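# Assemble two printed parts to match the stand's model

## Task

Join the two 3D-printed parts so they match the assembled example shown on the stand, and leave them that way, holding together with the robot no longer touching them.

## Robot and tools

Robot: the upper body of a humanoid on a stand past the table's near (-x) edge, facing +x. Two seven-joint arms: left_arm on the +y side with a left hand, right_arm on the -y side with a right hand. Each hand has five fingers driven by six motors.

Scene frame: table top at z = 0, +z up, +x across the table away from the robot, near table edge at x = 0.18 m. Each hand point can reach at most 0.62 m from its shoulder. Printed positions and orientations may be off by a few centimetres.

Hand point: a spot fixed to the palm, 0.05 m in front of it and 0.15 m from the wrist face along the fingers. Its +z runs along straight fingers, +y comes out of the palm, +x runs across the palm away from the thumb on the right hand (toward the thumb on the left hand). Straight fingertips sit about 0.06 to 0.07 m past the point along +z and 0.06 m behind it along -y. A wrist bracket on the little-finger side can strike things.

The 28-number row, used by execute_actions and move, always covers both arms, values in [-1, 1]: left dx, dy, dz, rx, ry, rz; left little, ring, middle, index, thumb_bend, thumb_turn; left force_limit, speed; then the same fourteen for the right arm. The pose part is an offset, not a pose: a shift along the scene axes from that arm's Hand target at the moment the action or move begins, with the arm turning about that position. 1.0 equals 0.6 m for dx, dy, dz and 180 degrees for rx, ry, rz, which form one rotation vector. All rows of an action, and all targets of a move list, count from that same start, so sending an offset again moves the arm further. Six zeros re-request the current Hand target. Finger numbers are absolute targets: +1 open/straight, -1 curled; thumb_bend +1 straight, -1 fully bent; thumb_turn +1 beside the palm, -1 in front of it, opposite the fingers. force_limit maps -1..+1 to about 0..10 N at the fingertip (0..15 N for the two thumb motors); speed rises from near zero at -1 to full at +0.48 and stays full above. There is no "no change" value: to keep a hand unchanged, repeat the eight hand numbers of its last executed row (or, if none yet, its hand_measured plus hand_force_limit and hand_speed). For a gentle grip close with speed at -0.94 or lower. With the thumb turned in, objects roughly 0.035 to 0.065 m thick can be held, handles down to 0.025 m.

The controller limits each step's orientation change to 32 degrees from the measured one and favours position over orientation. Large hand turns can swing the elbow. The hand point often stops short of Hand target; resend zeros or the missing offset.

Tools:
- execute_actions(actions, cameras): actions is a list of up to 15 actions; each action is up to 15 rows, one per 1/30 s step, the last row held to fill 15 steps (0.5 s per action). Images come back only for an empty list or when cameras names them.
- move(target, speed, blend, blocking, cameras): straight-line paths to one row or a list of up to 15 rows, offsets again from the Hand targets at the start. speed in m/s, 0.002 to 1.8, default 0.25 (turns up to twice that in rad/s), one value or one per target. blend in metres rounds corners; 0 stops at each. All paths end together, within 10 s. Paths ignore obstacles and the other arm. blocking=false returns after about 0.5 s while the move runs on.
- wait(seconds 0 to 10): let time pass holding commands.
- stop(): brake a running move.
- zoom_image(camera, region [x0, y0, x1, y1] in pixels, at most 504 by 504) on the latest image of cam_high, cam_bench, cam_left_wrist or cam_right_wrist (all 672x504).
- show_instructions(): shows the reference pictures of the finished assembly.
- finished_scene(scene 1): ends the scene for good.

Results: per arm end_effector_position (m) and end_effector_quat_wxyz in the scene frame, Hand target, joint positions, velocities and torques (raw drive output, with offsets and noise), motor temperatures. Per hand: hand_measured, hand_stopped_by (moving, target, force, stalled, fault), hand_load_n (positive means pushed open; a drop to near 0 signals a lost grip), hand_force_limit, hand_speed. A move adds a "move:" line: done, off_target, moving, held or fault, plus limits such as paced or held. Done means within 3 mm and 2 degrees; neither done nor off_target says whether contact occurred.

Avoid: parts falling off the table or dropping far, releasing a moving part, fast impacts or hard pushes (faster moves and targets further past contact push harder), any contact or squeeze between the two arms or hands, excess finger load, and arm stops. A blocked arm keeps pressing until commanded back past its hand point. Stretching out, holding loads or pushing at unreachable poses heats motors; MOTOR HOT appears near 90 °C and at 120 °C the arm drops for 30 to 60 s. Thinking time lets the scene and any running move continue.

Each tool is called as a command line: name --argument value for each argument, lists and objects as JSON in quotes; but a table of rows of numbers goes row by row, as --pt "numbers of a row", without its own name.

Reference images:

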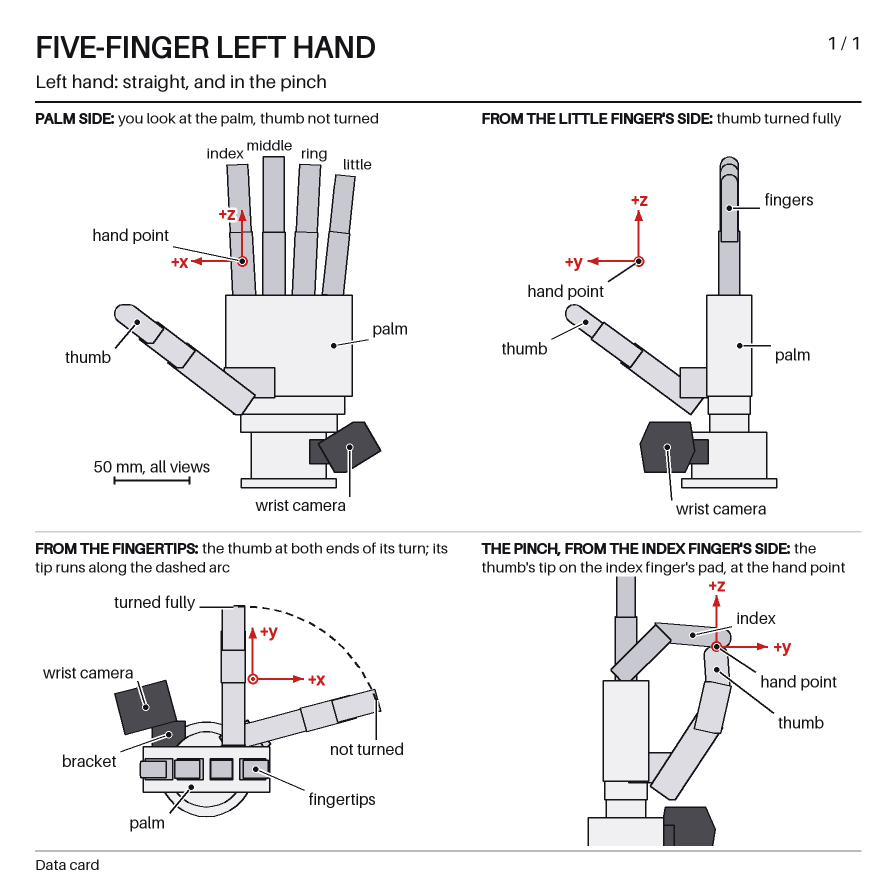

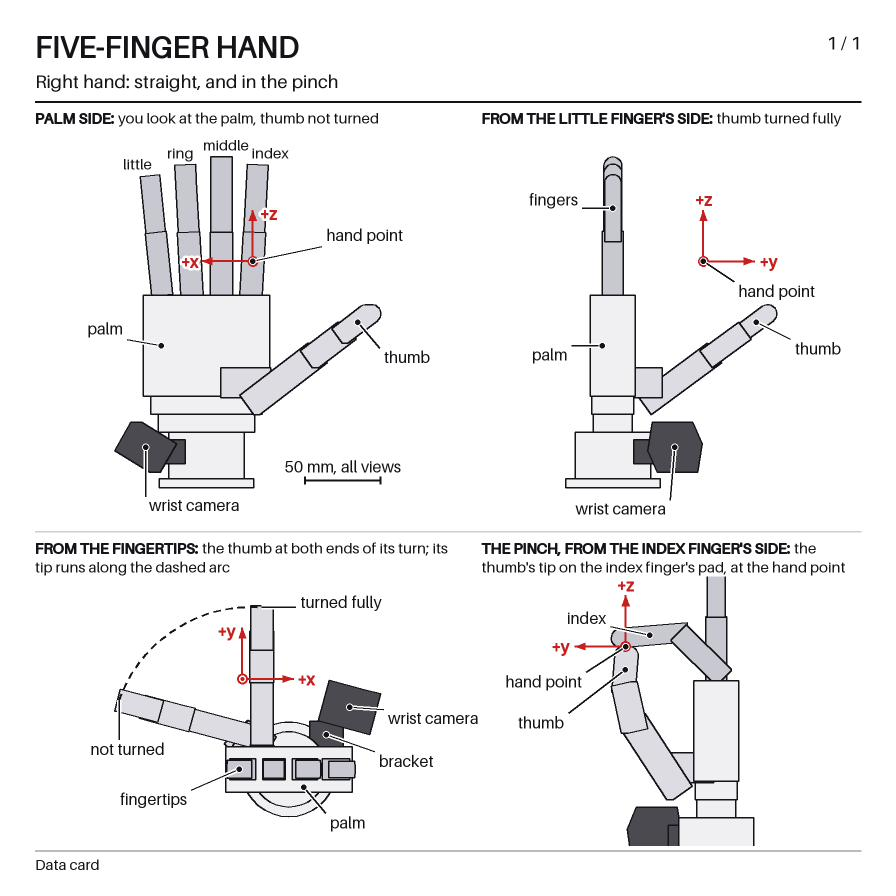

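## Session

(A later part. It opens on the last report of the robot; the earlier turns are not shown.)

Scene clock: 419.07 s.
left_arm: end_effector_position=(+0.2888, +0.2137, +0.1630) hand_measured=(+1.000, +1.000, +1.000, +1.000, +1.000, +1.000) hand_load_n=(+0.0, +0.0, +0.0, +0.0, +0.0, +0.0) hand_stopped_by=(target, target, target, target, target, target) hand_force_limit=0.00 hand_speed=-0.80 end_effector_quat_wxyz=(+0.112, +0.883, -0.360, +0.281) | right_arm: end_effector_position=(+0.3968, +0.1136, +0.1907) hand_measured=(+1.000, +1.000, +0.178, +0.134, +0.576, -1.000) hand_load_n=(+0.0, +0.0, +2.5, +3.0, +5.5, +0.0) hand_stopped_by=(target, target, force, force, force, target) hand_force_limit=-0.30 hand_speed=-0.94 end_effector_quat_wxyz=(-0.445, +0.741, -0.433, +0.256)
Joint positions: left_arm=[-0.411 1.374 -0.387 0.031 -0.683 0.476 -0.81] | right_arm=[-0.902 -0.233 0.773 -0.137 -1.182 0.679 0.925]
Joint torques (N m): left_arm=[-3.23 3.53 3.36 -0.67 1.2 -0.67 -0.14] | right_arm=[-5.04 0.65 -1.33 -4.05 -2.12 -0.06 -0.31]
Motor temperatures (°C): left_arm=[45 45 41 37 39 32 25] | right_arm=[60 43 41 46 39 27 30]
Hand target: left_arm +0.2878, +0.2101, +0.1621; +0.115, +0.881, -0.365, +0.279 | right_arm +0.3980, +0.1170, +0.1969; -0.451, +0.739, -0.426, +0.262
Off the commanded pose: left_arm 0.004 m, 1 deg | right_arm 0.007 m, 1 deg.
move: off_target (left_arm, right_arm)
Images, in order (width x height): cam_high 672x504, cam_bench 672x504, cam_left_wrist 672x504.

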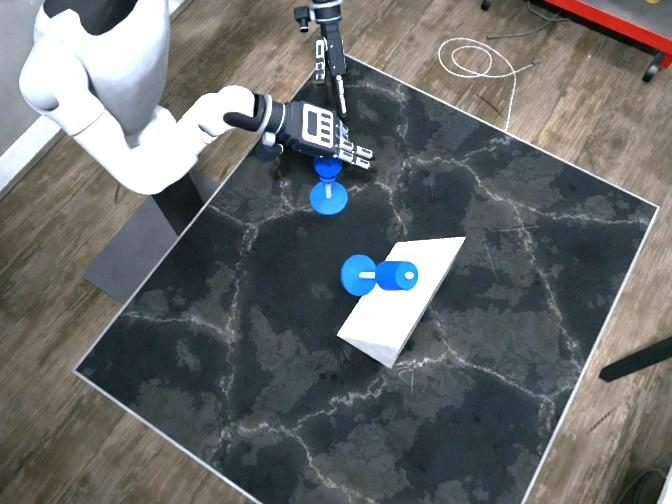

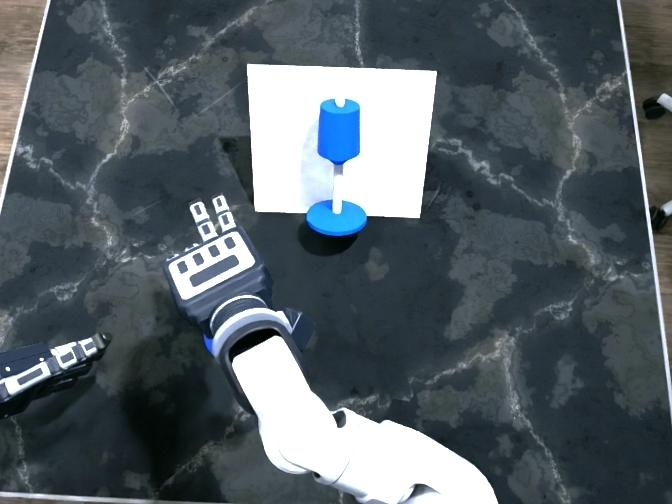

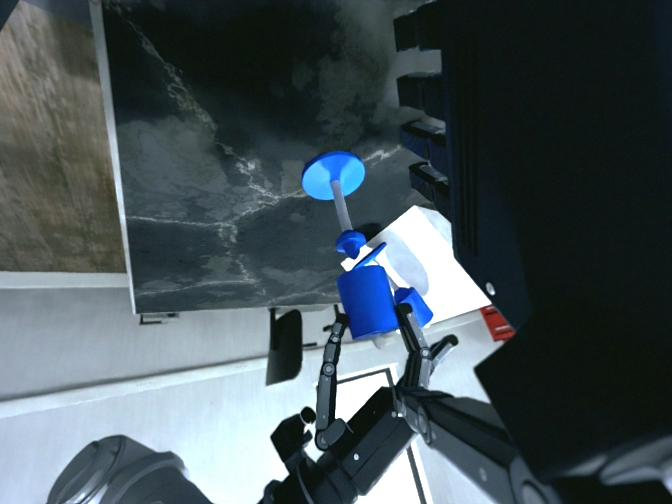

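move --target '[0,0,0,0,0,0,1,1,1,1,1,1,0,-0.8,-0.003,0,-0.022,0,0,0,1,1,-0.1,-0.2,0.05,-1,-0.3,-0.94]' --speed 0.06 --cameras '["cam_high","cam_left_wrist"]'

zoom_image --camera "cam_left_wrist" --region '[290, 190, 410, 340]'

zoom_image --camera "cam_high" --region '[280, 130, 380, 220]'

Scene clock: 426.80 s.
left_arm: end_effector_position=(+0.2888, +0.2137, +0.1630) hand_measured=(+1.000, +1.000, +1.000, +1.000, +1.000, +1.000) hand_load_n=(+0.0, +0.0, +0.0, +0.0, +0.0, +0.0) hand_stopped_by=(target, target, target, target, target, target) hand_force_limit=0.00 hand_speed=-0.80 end_effector_quat_wxyz=(+0.112, +0.883, -0.360, +0.281) | right_arm: end_effector_position=(+0.3984, +0.1172, +0.1885) hand_measured=(+1.000, +1.000, +0.178, +0.134, +0.576, -1.000) hand_load_n=(+0.0, +0.0, +2.5, +3.5, +5.5, +0.0) hand_stopped_by=(target, target, force, force, force, target) hand_force_limit=-0.30 hand_speed=-0.94 end_effector_quat_wxyz=(-0.455, +0.737, -0.425, +0.264)
Joint positions: left_arm=[-0.411 1.374 -0.387 0.031 -0.683 0.476 -0.81] | right_arm=[-0.891 -0.23 0.792 -0.124 -1.182 0.677 0.871]
Joint torques (N m): left_arm=[-3.3 3.5 3.23 -0.66 1.23 -0.68 -0.14] | right_arm=[-3.43 0.65 -1.17 -2.95 -1.65 -0.09 -0.5]
Motor temperatures (°C): left_arm=[45 45 41 37 39 32 25] | right_arm=[59 43 40 46 39 27 30]
Hand target: left_arm +0.2878, +0.2101, +0.1621; +0.115, +0.881, -0.365, +0.279 | right_arm +0.3962, +0.1170, +0.1837; -0.451, +0.739, -0.426, +0.262
Off the commanded pose: left_arm 0.004 m, 1 deg | right_arm 0.005 m, 1 deg.
move: off_target (left_arm, right_arm)
Images, in order (width x height): cam_high 672x504, cam_left_wrist 672x504.

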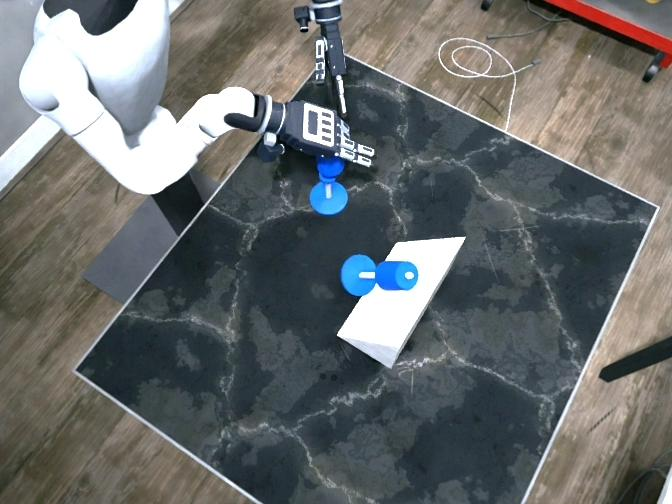

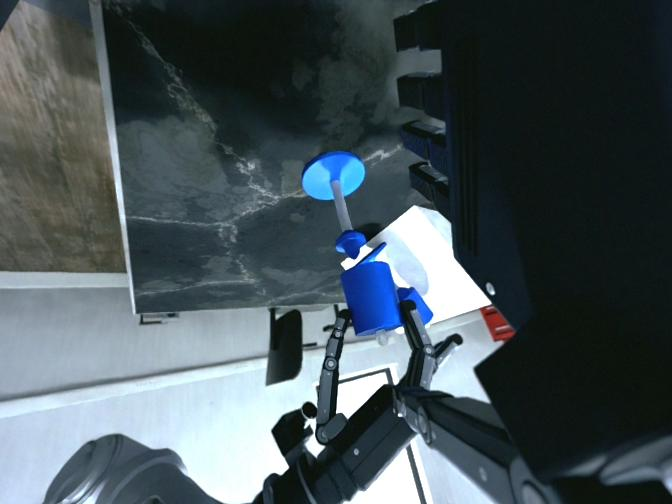

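Scaled by 3.360 from the camera's 672x504 image, which has a finer 960x720 frame.

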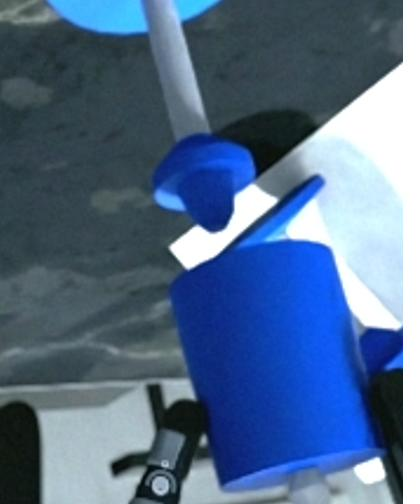

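Scaled by 5.040 from the camera's 672x504 image, which has a finer 960x720 frame.

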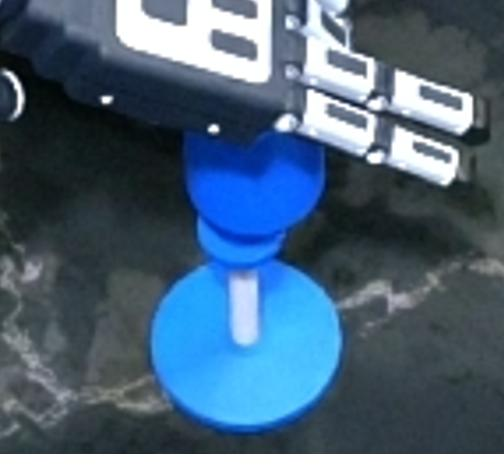

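move --target '[0,0,0,0,0,0,1,1,1,1,1,1,0,-0.8,-0.0073,-0.0067,-0.0095,0,0,0,1,1,-0.1,-0.2,0.05,-1,-0.3,-0.94]' --speed 0.05 --cameras '["cam_high","cam_left_wrist"]'

zoom_image --camera "cam_left_wrist" --region '[290, 190, 410, 340]'

zoom_image --camera "cam_high" --region '[280, 130, 380, 220]'

Scene clock: 433.57 s.
left_arm: end_effector_position=(+0.2888, +0.2137, +0.1630) hand_measured=(+1.000, +1.000, +1.000, +1.000, +1.000, +1.000) hand_load_n=(+0.0, +0.0, +0.0, +0.0, +0.0, +0.0) hand_stopped_by=(target, target, target, target, target, target) hand_force_limit=0.00 hand_speed=-0.80 end_effector_quat_wxyz=(+0.112, +0.883, -0.360, +0.281) | right_arm: end_effector_position=(+0.3936, +0.1132, +0.1788) hand_measured=(+1.000, +1.000, +0.178, +0.134, +0.576, -1.000) hand_load_n=(+0.0, +0.0, +2.0, +3.5, +5.5, +0.0) hand_stopped_by=(target, target, force, force, force, target) hand_force_limit=-0.30 hand_speed=-0.94 end_effector_quat_wxyz=(-0.450, +0.740, -0.428, +0.260)
Joint positions: left_arm=[-0.411 1.374 -0.387 0.031 -0.683 0.476 -0.81] | right_arm=[-0.857 -0.238 0.801 -0.133 -1.182 0.677 0.857]
Joint torques (N m): left_arm=[-3.26 3.59 3.2 -0.7 1.22 -0.65 -0.14] | right_arm=[-3.29 0.17 -1.12 -4.73 -2.08 -0.01 -0.48]
Motor temperatures (°C): left_arm=[45 45 41 37 39 32 25] | right_arm=[55 43 40 46 39 27 31]
Hand target: left_arm +0.2878, +0.2101, +0.1621; +0.115, +0.881, -0.365, +0.279 | right_arm +0.3918, +0.1130, +0.1780; -0.451, +0.739, -0.426, +0.262
Off the commanded pose: left_arm 0.004 m, 1 deg | right_arm 0.002 m, 0 deg.
move: off_target (left_arm)
Images, in order (width x height): cam_high 672x504, cam_left_wrist 672x504.

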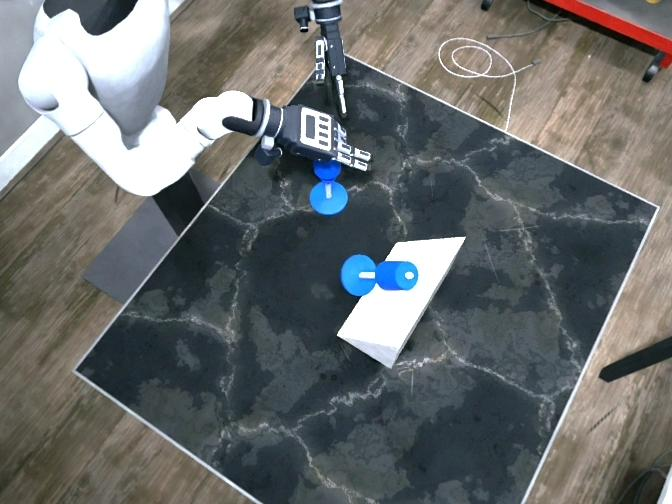

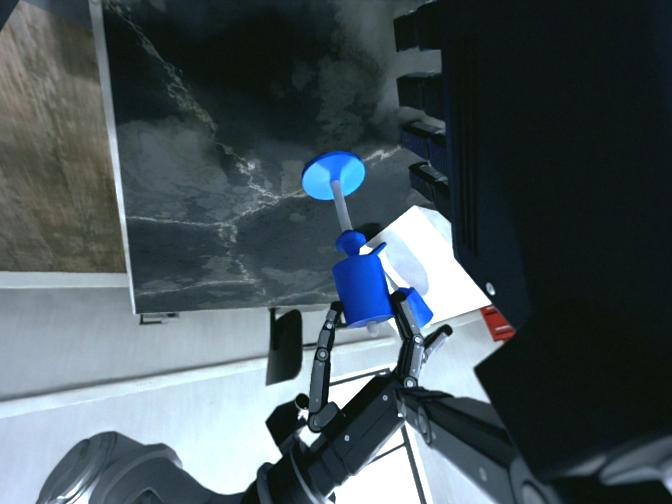

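Scaled by 3.360 from the camera's 672x504 image, which has a finer 960x720 frame.

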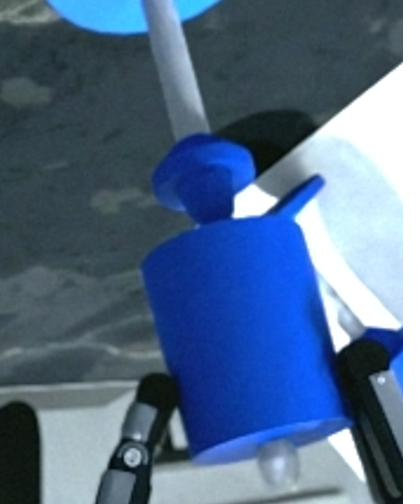

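Scaled by 5.040 from the camera's 672x504 image, which has a finer 960x720 frame.

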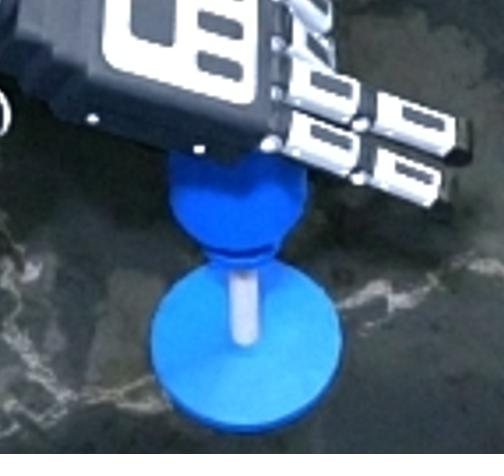

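move --target '[0,0,0,0,0,0,1,1,1,1,1,1,0,-0.8,0,0,-0.013,0,0,0,1,1,-0.1,-0.2,0.05,-1,-0.3,-0.94]' --speed 0.04 --cameras '["cam_high","cam_left_wrist"]'

zoom_image --camera "cam_left_wrist" --region '[290, 190, 410, 340]'

zoom_image --camera "cam_high" --region '[280, 130, 380, 220]'

Scene clock: 438.30 s.
left_arm: end_effector_position=(+0.2888, +0.2137, +0.1630) hand_measured=(+1.000, +1.000, +1.000, +1.000, +1.000, +1.000) hand_load_n=(+0.0, +0.0, +0.0, +0.0, +0.0, +0.0) hand_stopped_by=(target, target, target, target, target, target) hand_force_limit=0.00 hand_speed=-0.80 end_effector_quat_wxyz=(+0.112, +0.883, -0.360, +0.281) | right_arm: end_effector_position=(+0.3943, +0.1136, +0.1756) hand_measured=(+1.000, +1.000, +0.178, +0.134, +0.576, -1.000) hand_load_n=(+0.0, +0.0, +2.0, +3.0, +5.5, -0.5) hand_stopped_by=(target, target, force, force, force, target) hand_force_limit=-0.30 hand_speed=-0.94 end_effector_quat_wxyz=(-0.455, +0.736, -0.425, +0.264)
Joint positions: left_arm=[-0.411 1.374 -0.387 0.031 -0.683 0.476 -0.81] | right_arm=[-0.84 -0.238 0.809 -0.126 -1.182 0.672 0.817]
Joint torques (N m): left_arm=[-3.3 3.5 3.24 -0.7 1.24 -0.67 -0.16] | right_arm=[-3.24 0.54 -1.15 -3.02 -1.55 -0.14 -0.5]
Hand target: left_arm +0.2878, +0.2101, +0.1621; +0.115, +0.881, -0.365, +0.279 | right_arm +0.3918, +0.1130, +0.1702; -0.451, +0.739, -0.426, +0.262
Off the commanded pose: left_arm 0.004 m, 1 deg | right_arm 0.006 m, 1 deg.
move: off_target (left_arm, right_arm)
Images, in order (width x height): cam_high 672x504, cam_left_wrist 672x504.

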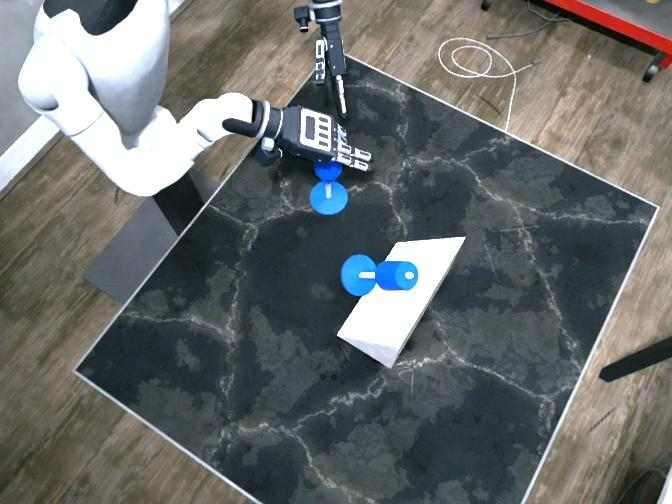

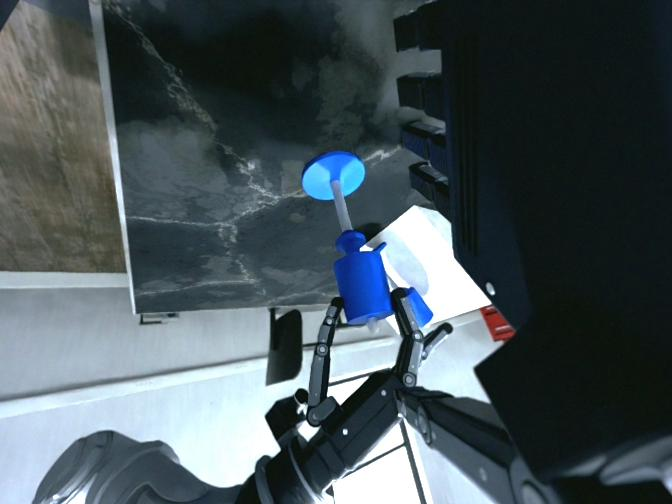

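Scaled by 3.360 from the camera's 672x504 image, which has a finer 960x720 frame.

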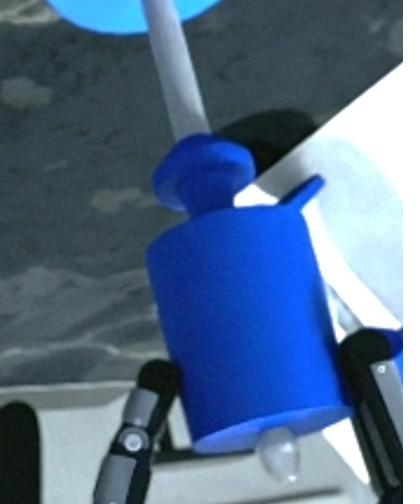

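Scaled by 5.040 from the camera's 672x504 image, which has a finer 960x720 frame.

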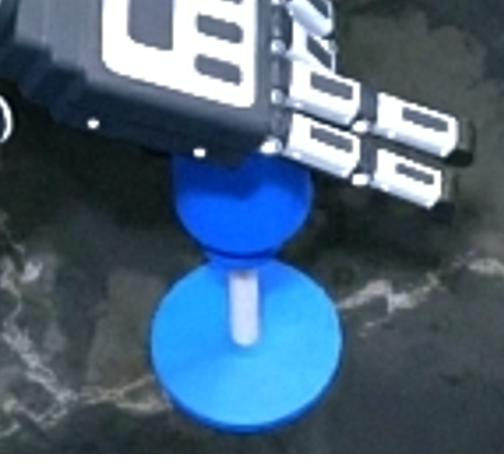

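move --target '[0,0,0,0,0,0,1,1,1,1,1,1,0,-0.8,-0.003,-0.004,-0.007,0,0,0,1,1,-0.1,-0.2,0.05,-1,-0.3,-0.94]' --speed 0.04 --cameras '["cam_high","cam_left_wrist"]'

zoom_image --camera "cam_left_wrist" --region '[290, 190, 410, 340]'

zoom_image --camera "cam_high" --region '[280, 130, 380, 220]'

Scene clock: 445.03 s.
left_arm: end_effector_position=(+0.2888, +0.2137, +0.1630) hand_measured=(+1.000, +1.000, +1.000, +1.000, +1.000, +1.000) hand_load_n=(+0.0, +0.0, +0.0, +0.0, +0.0, +0.0) hand_stopped_by=(target, target, target, target, target, target) hand_force_limit=0.00 hand_speed=-0.80 end_effector_quat_wxyz=(+0.112, +0.883, -0.360, +0.281) | right_arm: end_effector_position=(+0.3918, +0.1124, +0.1702) hand_measured=(+1.000, +1.000, +0.178, +0.134, +0.576, -1.000) hand_load_n=(+0.0, +0.0, +2.0, +3.5, +5.5, -0.5) hand_stopped_by=(target, target, force, force, force, target) hand_force_limit=-0.30 hand_speed=-0.94 end_effector_quat_wxyz=(-0.454, +0.737, -0.426, +0.262)
Joint positions: left_arm=[-0.411 1.374 -0.387 0.031 -0.683 0.476 -0.81] | right_arm=[-0.818 -0.238 0.809 -0.126 -1.182 0.665 0.802]
Joint torques (N m): left_arm=[-3.36 3.5 3.14 -0.72 1.24 -0.68 -0.16] | right_arm=[-3.17 0.13 -1.1 -3.62 -1.77 -0.19 -0.49]
Hand target: left_arm +0.2878, +0.2101, +0.1621; +0.115, +0.881, -0.365, +0.279 | right_arm +0.3900, +0.1106, +0.1660; -0.451, +0.739, -0.426, +0.262
Off the commanded pose: left_arm 0.004 m, 1 deg | right_arm 0.005 m, 0 deg.
move: off_target (left_arm, right_arm)
Images, in order (width x height): cam_high 672x504, cam_left_wrist 672x504.

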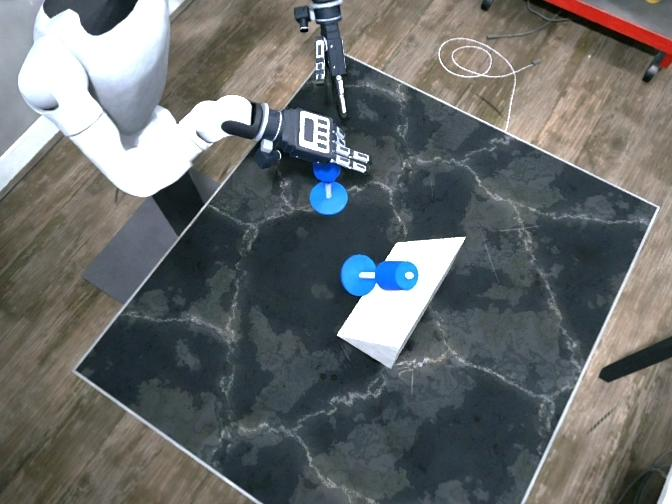

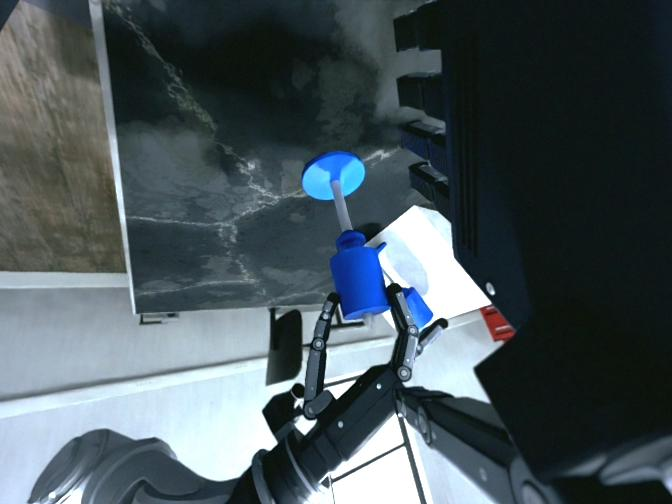

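Scaled by 3.360 from the camera's 672x504 image, which has a finer 960x720 frame.

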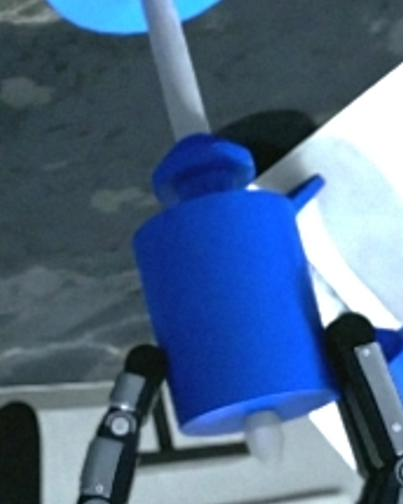

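Scaled by 5.040 from the camera's 672x504 image, which has a finer 960x720 frame.

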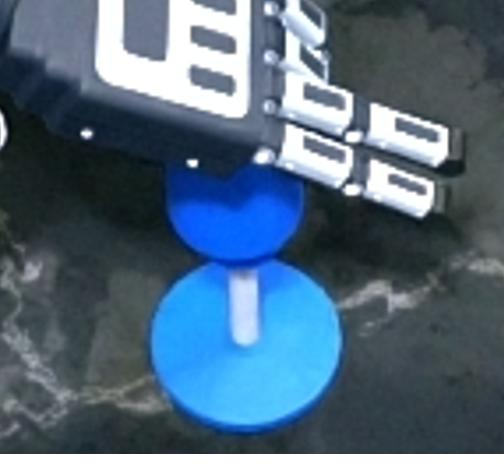

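move --target '[0,0,0,0,0,0,1,1,1,1,1,1,0,-0.8,0,0,-0.009,0,0,0,1,1,-0.1,-0.2,0.05,-1,-0.3,-0.94]' --speed 0.04 --cameras '["cam_high","cam_left_wrist"]'

zoom_image --camera "cam_left_wrist" --region '[290, 190, 410, 340]'

zoom_image --camera "cam_high" --region '[280, 130, 380, 220]'

Scene clock: 449.63 s.
left_arm: end_effector_position=(+0.2888, +0.2137, +0.1630) hand_measured=(+1.000, +1.000, +1.000, +1.000, +1.000, +1.000) hand_load_n=(+0.0, +0.0, -0.5, +0.0, +0.0, +0.0) hand_stopped_by=(target, target, target, target, target, target) hand_force_limit=0.00 hand_speed=-0.80 end_effector_quat_wxyz=(+0.112, +0.883, -0.360, +0.281) | right_arm: end_effector_position=(+0.3926, +0.1114, +0.1661) hand_measured=(+1.000, +1.000, +0.178, +0.134, +0.576, -1.000) hand_load_n=(+0.0, +0.0, +2.0, +3.5, +5.5, -0.5) hand_stopped_by=(target, target, force, force, force, target) hand_force_limit=-0.30 hand_speed=-0.94 end_effector_quat_wxyz=(-0.455, +0.737, -0.424, +0.265)
Joint positions: left_arm=[-0.411 1.374 -0.387 0.031 -0.683 0.476 -0.81] | right_arm=[-0.805 -0.238 0.811 -0.113 -1.182 0.656 0.776]
Joint torques (N m): left_arm=[-3.29 3.44 3.26 -0.66 1.25 -0.65 -0.14] | right_arm=[-3.14 0.56 -1.14 -3.08 -1.59 -0.16 -0.49]
Hand target: left_arm +0.2878, +0.2101, +0.1621; +0.115, +0.881, -0.365, +0.279 | right_arm +0.3900, +0.1106, +0.1606; -0.451, +0.739, -0.426, +0.262
Off the commanded pose: left_arm 0.004 m, 1 deg | right_arm 0.006 m, 1 deg.
move: off_target (left_arm, right_arm)
Images, in order (width x height): cam_high 672x504, cam_left_wrist 672x504.

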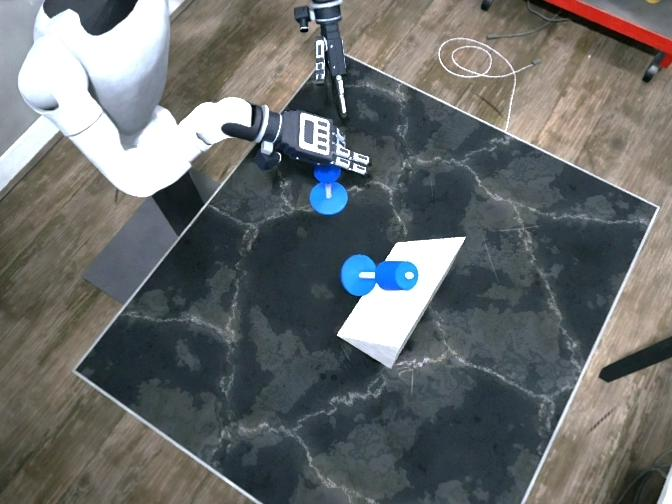

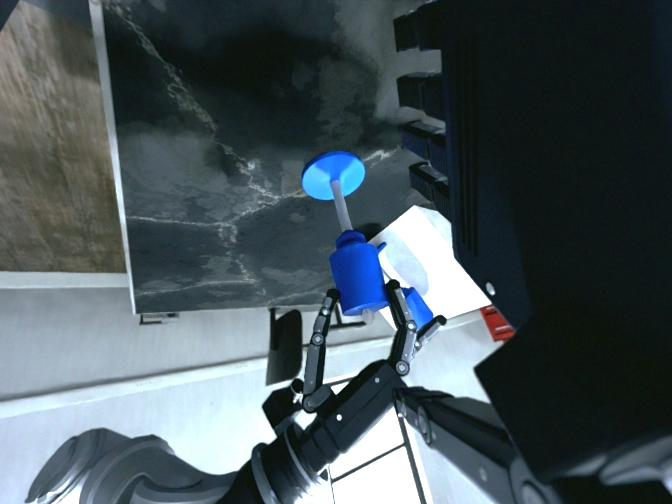

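Scaled by 3.360 from the camera's 672x504 image, which has a finer 960x720 frame.

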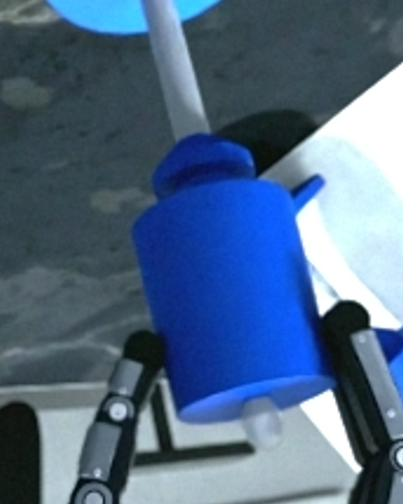

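Scaled by 5.040 from the camera's 672x504 image, which has a finer 960x720 frame.

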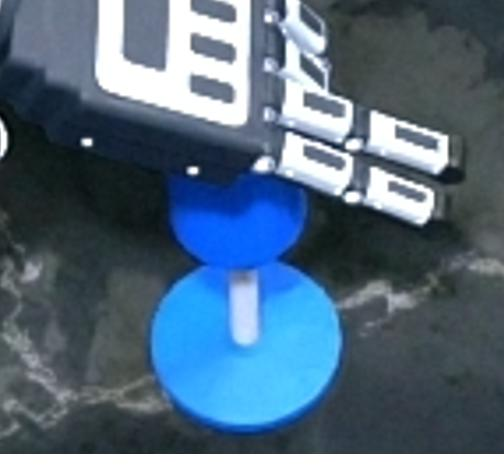

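move --target '[0,0,0,0,0,0,1,1,1,1,1,1,0,-0.8,-0.001,0,-0.009,0,0,0,1,1,-0.1,-0.2,0.05,-1,-0.3,-0.94]' --speed 0.04 --cameras '["cam_high","cam_left_wrist"]'

zoom_image --camera "cam_left_wrist" --region '[290, 190, 410, 340]'

Scene clock: 453.67 s.
left_arm: end_effector_position=(+0.2888, +0.2137, +0.1630) hand_measured=(+1.000, +1.000, +1.000, +1.000, +1.000, +1.000) hand_load_n=(+0.0, +0.0, +0.0, +0.0, +0.0, +0.0) hand_stopped_by=(target, target, target, target, target, target) hand_force_limit=0.00 hand_speed=-0.80 end_effector_quat_wxyz=(+0.112, +0.883, -0.360, +0.281) | right_arm: end_effector_position=(+0.3937, +0.1093, +0.1608) hand_measured=(+1.000, +1.000, +0.178, +0.134, +0.576, -1.000) hand_load_n=(+0.0, +0.0, +2.0, +3.0, +5.5, +0.0) hand_stopped_by=(target, target, force, force, force, target) hand_force_limit=-0.30 hand_speed=-0.94 end_effector_quat_wxyz=(-0.454, +0.736, -0.425, +0.267)
Joint positions: left_arm=[-0.411 1.374 -0.387 0.031 -0.683 0.476 -0.81] | right_arm=[-0.792 -0.238 0.811 -0.098 -1.182 0.648 0.751]
Joint torques (N m): left_arm=[-3.25 3.51 3.22 -0.75 1.27 -0.68 -0.13] | right_arm=[-3.14 1.18 -0.98 -3.06 -1.5 -0.12 -0.5]
Hand target: left_arm +0.2878, +0.2101, +0.1621; +0.115, +0.881, -0.365, +0.279 | right_arm +0.3894, +0.1106, +0.1552; -0.451, +0.739, -0.426, +0.262
Off the commanded pose: left_arm 0.004 m, 1 deg | right_arm 0.007 m, 1 deg.
move: off_target (left_arm, right_arm)
Images, in order (width x height): cam_high 672x504, cam_left_wrist 672x504.

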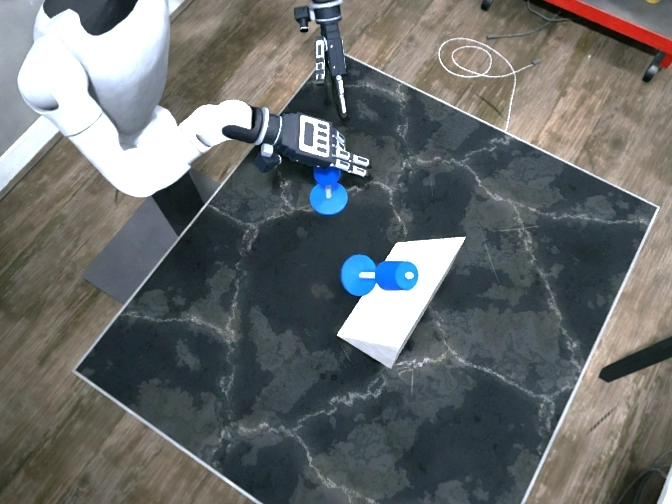

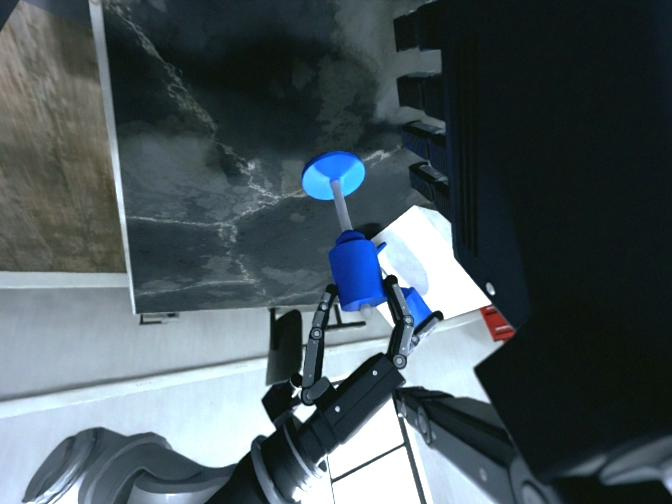

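Scaled by 3.360 from the camera's 672x504 image, which has a finer 960x720 frame.

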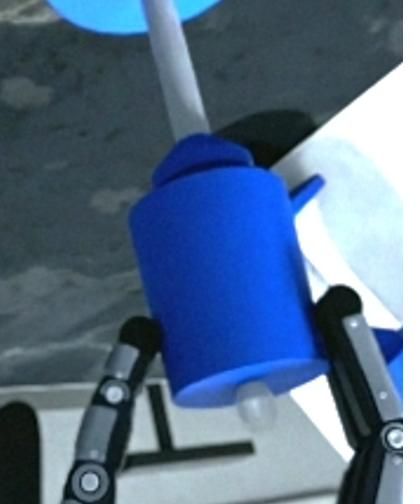

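move --target '[0,0,0,0,0,0,1,1,1,1,1,1,0,-0.8,0,0,-0.008,0,0,0,1,1,-0.1,-0.2,0.05,-1,-0.3,-0.94]' --speed 0.04 --cameras '["cam_high","cam_left_wrist"]'

zoom_image --camera "cam_left_wrist" --region '[290, 190, 410, 340]'

zoom_image --camera "cam_high" --region '[280, 130, 380, 220]'

Scene clock: 458.30 s.
left_arm: end_effector_position=(+0.2888, +0.2137, +0.1630) hand_measured=(+1.000, +1.000, +1.000, +1.000, +1.000, +1.000) hand_load_n=(+0.0, +0.0, +0.0, +0.0, -0.5, +0.0) hand_stopped_by=(target, target, target, target, target, target) hand_force_limit=0.00 hand_speed=-0.80 end_effector_quat_wxyz=(+0.112, +0.883, -0.360, +0.281) | right_arm: end_effector_position=(+0.3931, +0.1100, +0.1557) hand_measured=(+1.000, +1.000, +0.178, +0.134, +0.576, -1.000) hand_load_n=(+0.0, +0.0, +2.5, +3.5, +5.5, -0.5) hand_stopped_by=(target, target, force, force, force, target) hand_force_limit=-0.30 hand_speed=-0.94 end_effector_quat_wxyz=(-0.454, +0.737, -0.423, +0.268)
Joint positions: left_arm=[-0.411 1.374 -0.387 0.031 -0.683 0.476 -0.81] | right_arm=[-0.781 -0.231 0.814 -0.08 -1.182 0.638 0.727]
Joint torques (N m): left_arm=[-3.28 3.49 3.23 -0.71 1.16 -0.67 -0.15] | right_arm=[-3.22 1.1 -1.17 -3.19 -1.28 -0.11 -0.49]
Motor temperatures (°C): left_arm=[46 45 41 37 39 32 25] | right_arm=[50 43 40 46 39 27 31]
Hand target: left_arm +0.2878, +0.2101, +0.1621; +0.115, +0.881, -0.365, +0.279 | right_arm +0.3894, +0.1106, +0.1504; -0.451, +0.739, -0.426, +0.262
Off the commanded pose: left_arm 0.004 m, 1 deg | right_arm 0.007 m, 1 deg.
move: off_target (left_arm, right_arm)
Images, in order (width x height): cam_high 672x504, cam_left_wrist 672x504.

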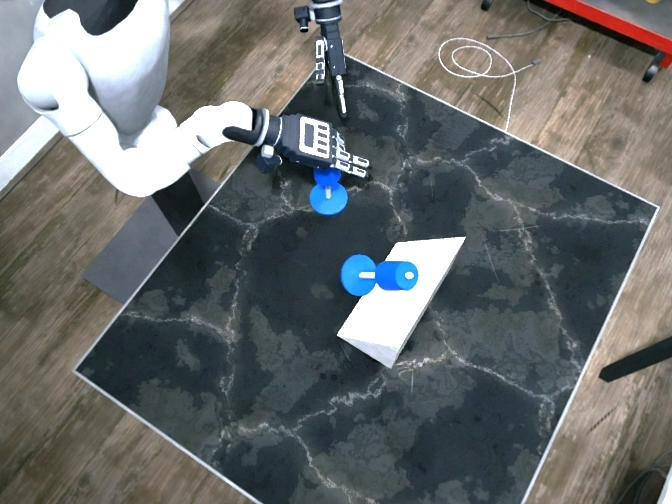

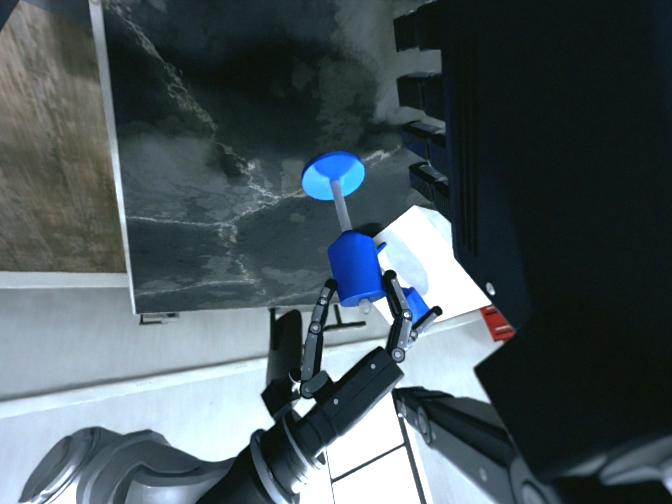

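Scaled by 3.360 from the camera's 672x504 image, which has a finer 960x720 frame.

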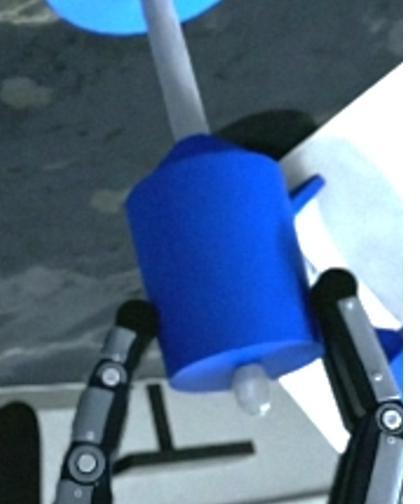

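Scaled by 5.040 from the camera's 672x504 image, which has a finer 960x720 frame.

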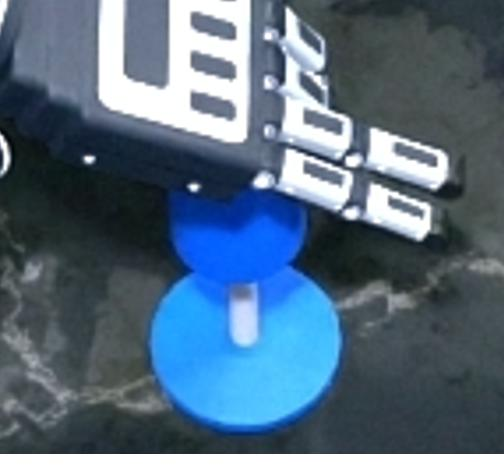

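move --target '[0,0,0,0,0,0,1,1,1,1,1,1,0,-0.8,0,0,-0.006,0,0,0,1,1,-0.1,-0.2,0.05,-1,-0.3,-0.94]' --speed 0.03 --cameras '["cam_high","cam_left_wrist"]'

zoom_image --camera "cam_left_wrist" --region '[290, 190, 410, 340]'

Scene clock: 462.40 s.
left_arm: end_effector_position=(+0.2888, +0.2137, +0.1630) hand_measured=(+1.000, +1.000, +1.000, +1.000, +1.000, +1.000) hand_load_n=(+0.0, +0.0, +0.0, +0.0, +0.0, +0.0) hand_stopped_by=(target, target, target, target, target, target) hand_force_limit=0.00 hand_speed=-0.80 end_effector_quat_wxyz=(+0.112, +0.883, -0.360, +0.281) | right_arm: end_effector_position=(+0.3944, +0.1098, +0.1542) hand_measured=(+1.000, +1.000, +0.178, +0.134, +0.576, -1.000) hand_load_n=(+0.0, +0.0, +2.5, +3.5, +5.5, +0.0) hand_stopped_by=(target, target, force, force, force, target) hand_force_limit=-0.30 hand_speed=-0.94 end_effector_quat_wxyz=(-0.456, +0.735, -0.422, +0.270)
Joint positions: left_arm=[-0.411 1.374 -0.387 0.031 -0.683 0.476 -0.81] | right_arm=[-0.776 -0.231 0.814 -0.071 -1.178 0.633 0.707]
Joint torques (N m): left_arm=[-3.26 3.51 3.23 -0.64 1.24 -0.66 -0.15] | right_arm=[-2.99 1.31 -1.02 -2.75 -1.29 -0.14 -0.46]
Hand target: left_arm +0.2878, +0.2101, +0.1621; +0.115, +0.881, -0.365, +0.279 | right_arm +0.3894, +0.1106, +0.1468; -0.451, +0.739, -0.426, +0.262
Off the commanded pose: left_arm 0.004 m, 1 deg | right_arm 0.009 m, 1 deg.
move: off_target (left_arm, right_arm)
Images, in order (width x height): cam_high 672x504, cam_left_wrist 672x504.

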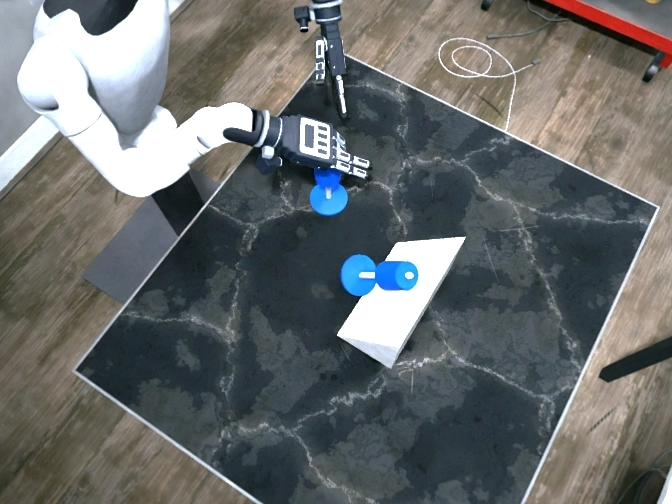

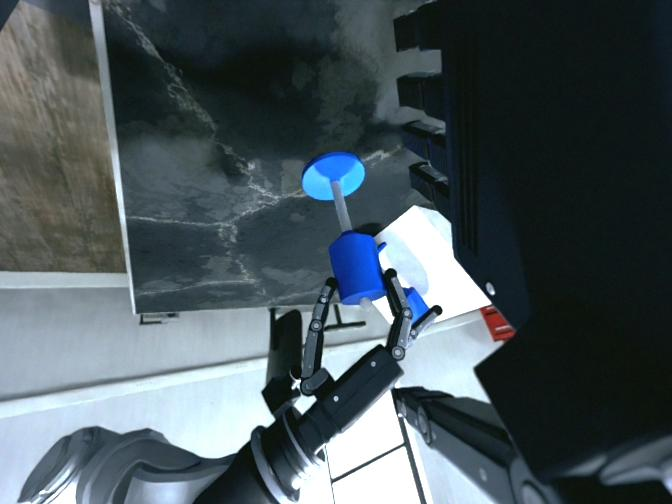

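Scaled by 3.360 from the camera's 672x504 image, which has a finer 960x720 frame.

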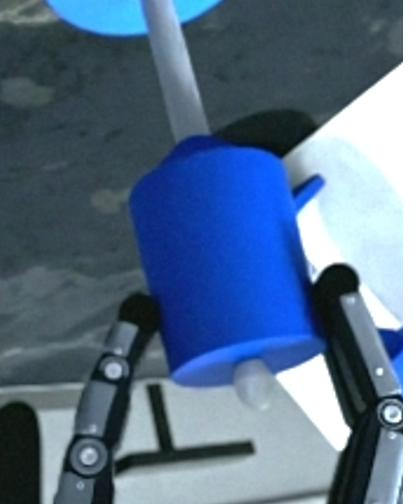

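move --target '[0,0,0,0,0,0,1,1,1,1,1,1,0,-0.8,-0.004,0,-0.009,0,0,0,1,1,-0.1,-0.2,0.05,-1,-0.3,-0.94]' --speed 0.03 --cameras '["cam_high","cam_left_wrist"]'

zoom_image --camera "cam_left_wrist" --region '[290, 190, 410, 340]'

zoom_image --camera "cam_high" --region '[280, 130, 380, 220]'

Scene clock: 466.87 s.
left_arm: end_effector_position=(+0.2888, +0.2137, +0.1630) hand_measured=(+1.000, +1.000, +1.000, +1.000, +1.000, +1.000) hand_load_n=(+0.0, +0.0, +0.0, +0.0, +0.0, -0.5) hand_stopped_by=(target, target, target, target, target, target) hand_force_limit=0.00 hand_speed=-0.80 end_effector_quat_wxyz=(+0.112, +0.883, -0.360, +0.281) | right_arm: end_effector_position=(+0.3933, +0.1125, +0.1539) hand_measured=(+1.000, +1.000, +0.178, +0.134, +0.576, -1.000) hand_load_n=(+0.0, +0.0, +2.5, +3.5, +5.0, -0.5) hand_stopped_by=(target, target, force, force, force, target) hand_force_limit=-0.30 hand_speed=-0.94 end_effector_quat_wxyz=(-0.464, +0.732, -0.420, +0.271)
Joint positions: left_arm=[-0.411 1.374 -0.387 0.031 -0.683 0.476 -0.81] | right_arm=[-0.765 -0.227 0.82 -0.071 -1.178 0.633 0.68]
Joint torques (N m): left_arm=[-3.35 3.49 3.15 -0.72 1.26 -0.67 -0.16] | right_arm=[-2.55 1.17 -0.75 -2.13 -1.35 -0.08 -0.3]
Hand target: left_arm +0.2878, +0.2101, +0.1621; +0.115, +0.881, -0.365, +0.279 | right_arm +0.3870, +0.1106, +0.1414; -0.451, +0.739, -0.426, +0.262
Off the commanded pose: left_arm 0.004 m, 1 deg | right_arm 0.014 m, 2 deg.
move: off_target (left_arm, right_arm)
Images, in order (width x height): cam_high 672x504, cam_left_wrist 672x504.

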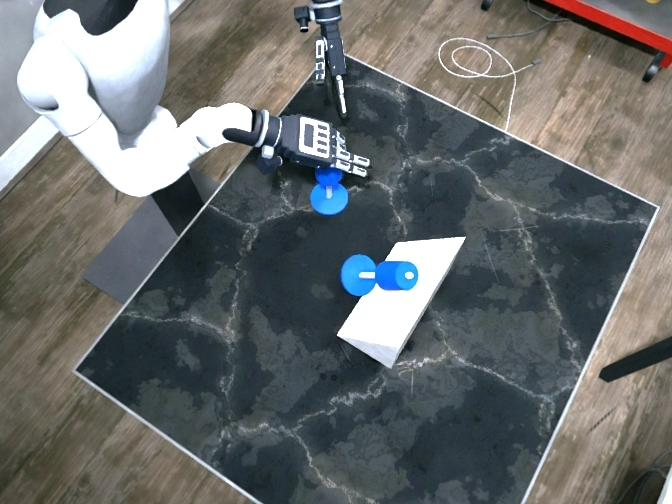

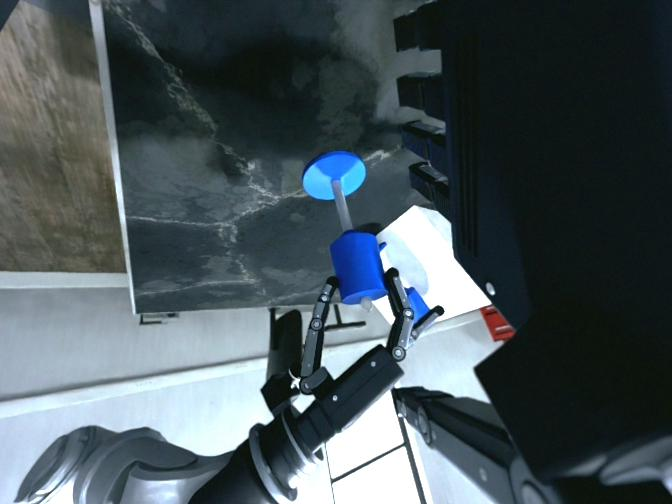

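Scaled by 3.360 from the camera's 672x504 image, which has a finer 960x720 frame.

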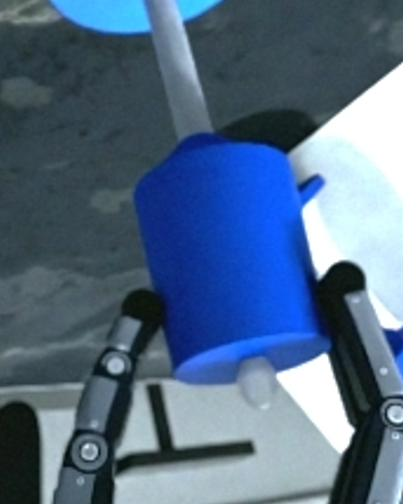

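Scaled by 5.040 from the camera's 672x504 image, which has a finer 960x720 frame.

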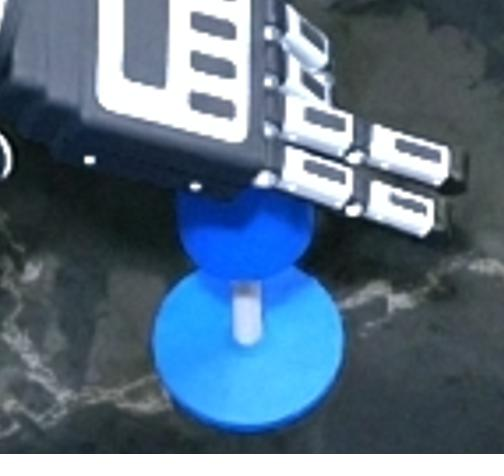

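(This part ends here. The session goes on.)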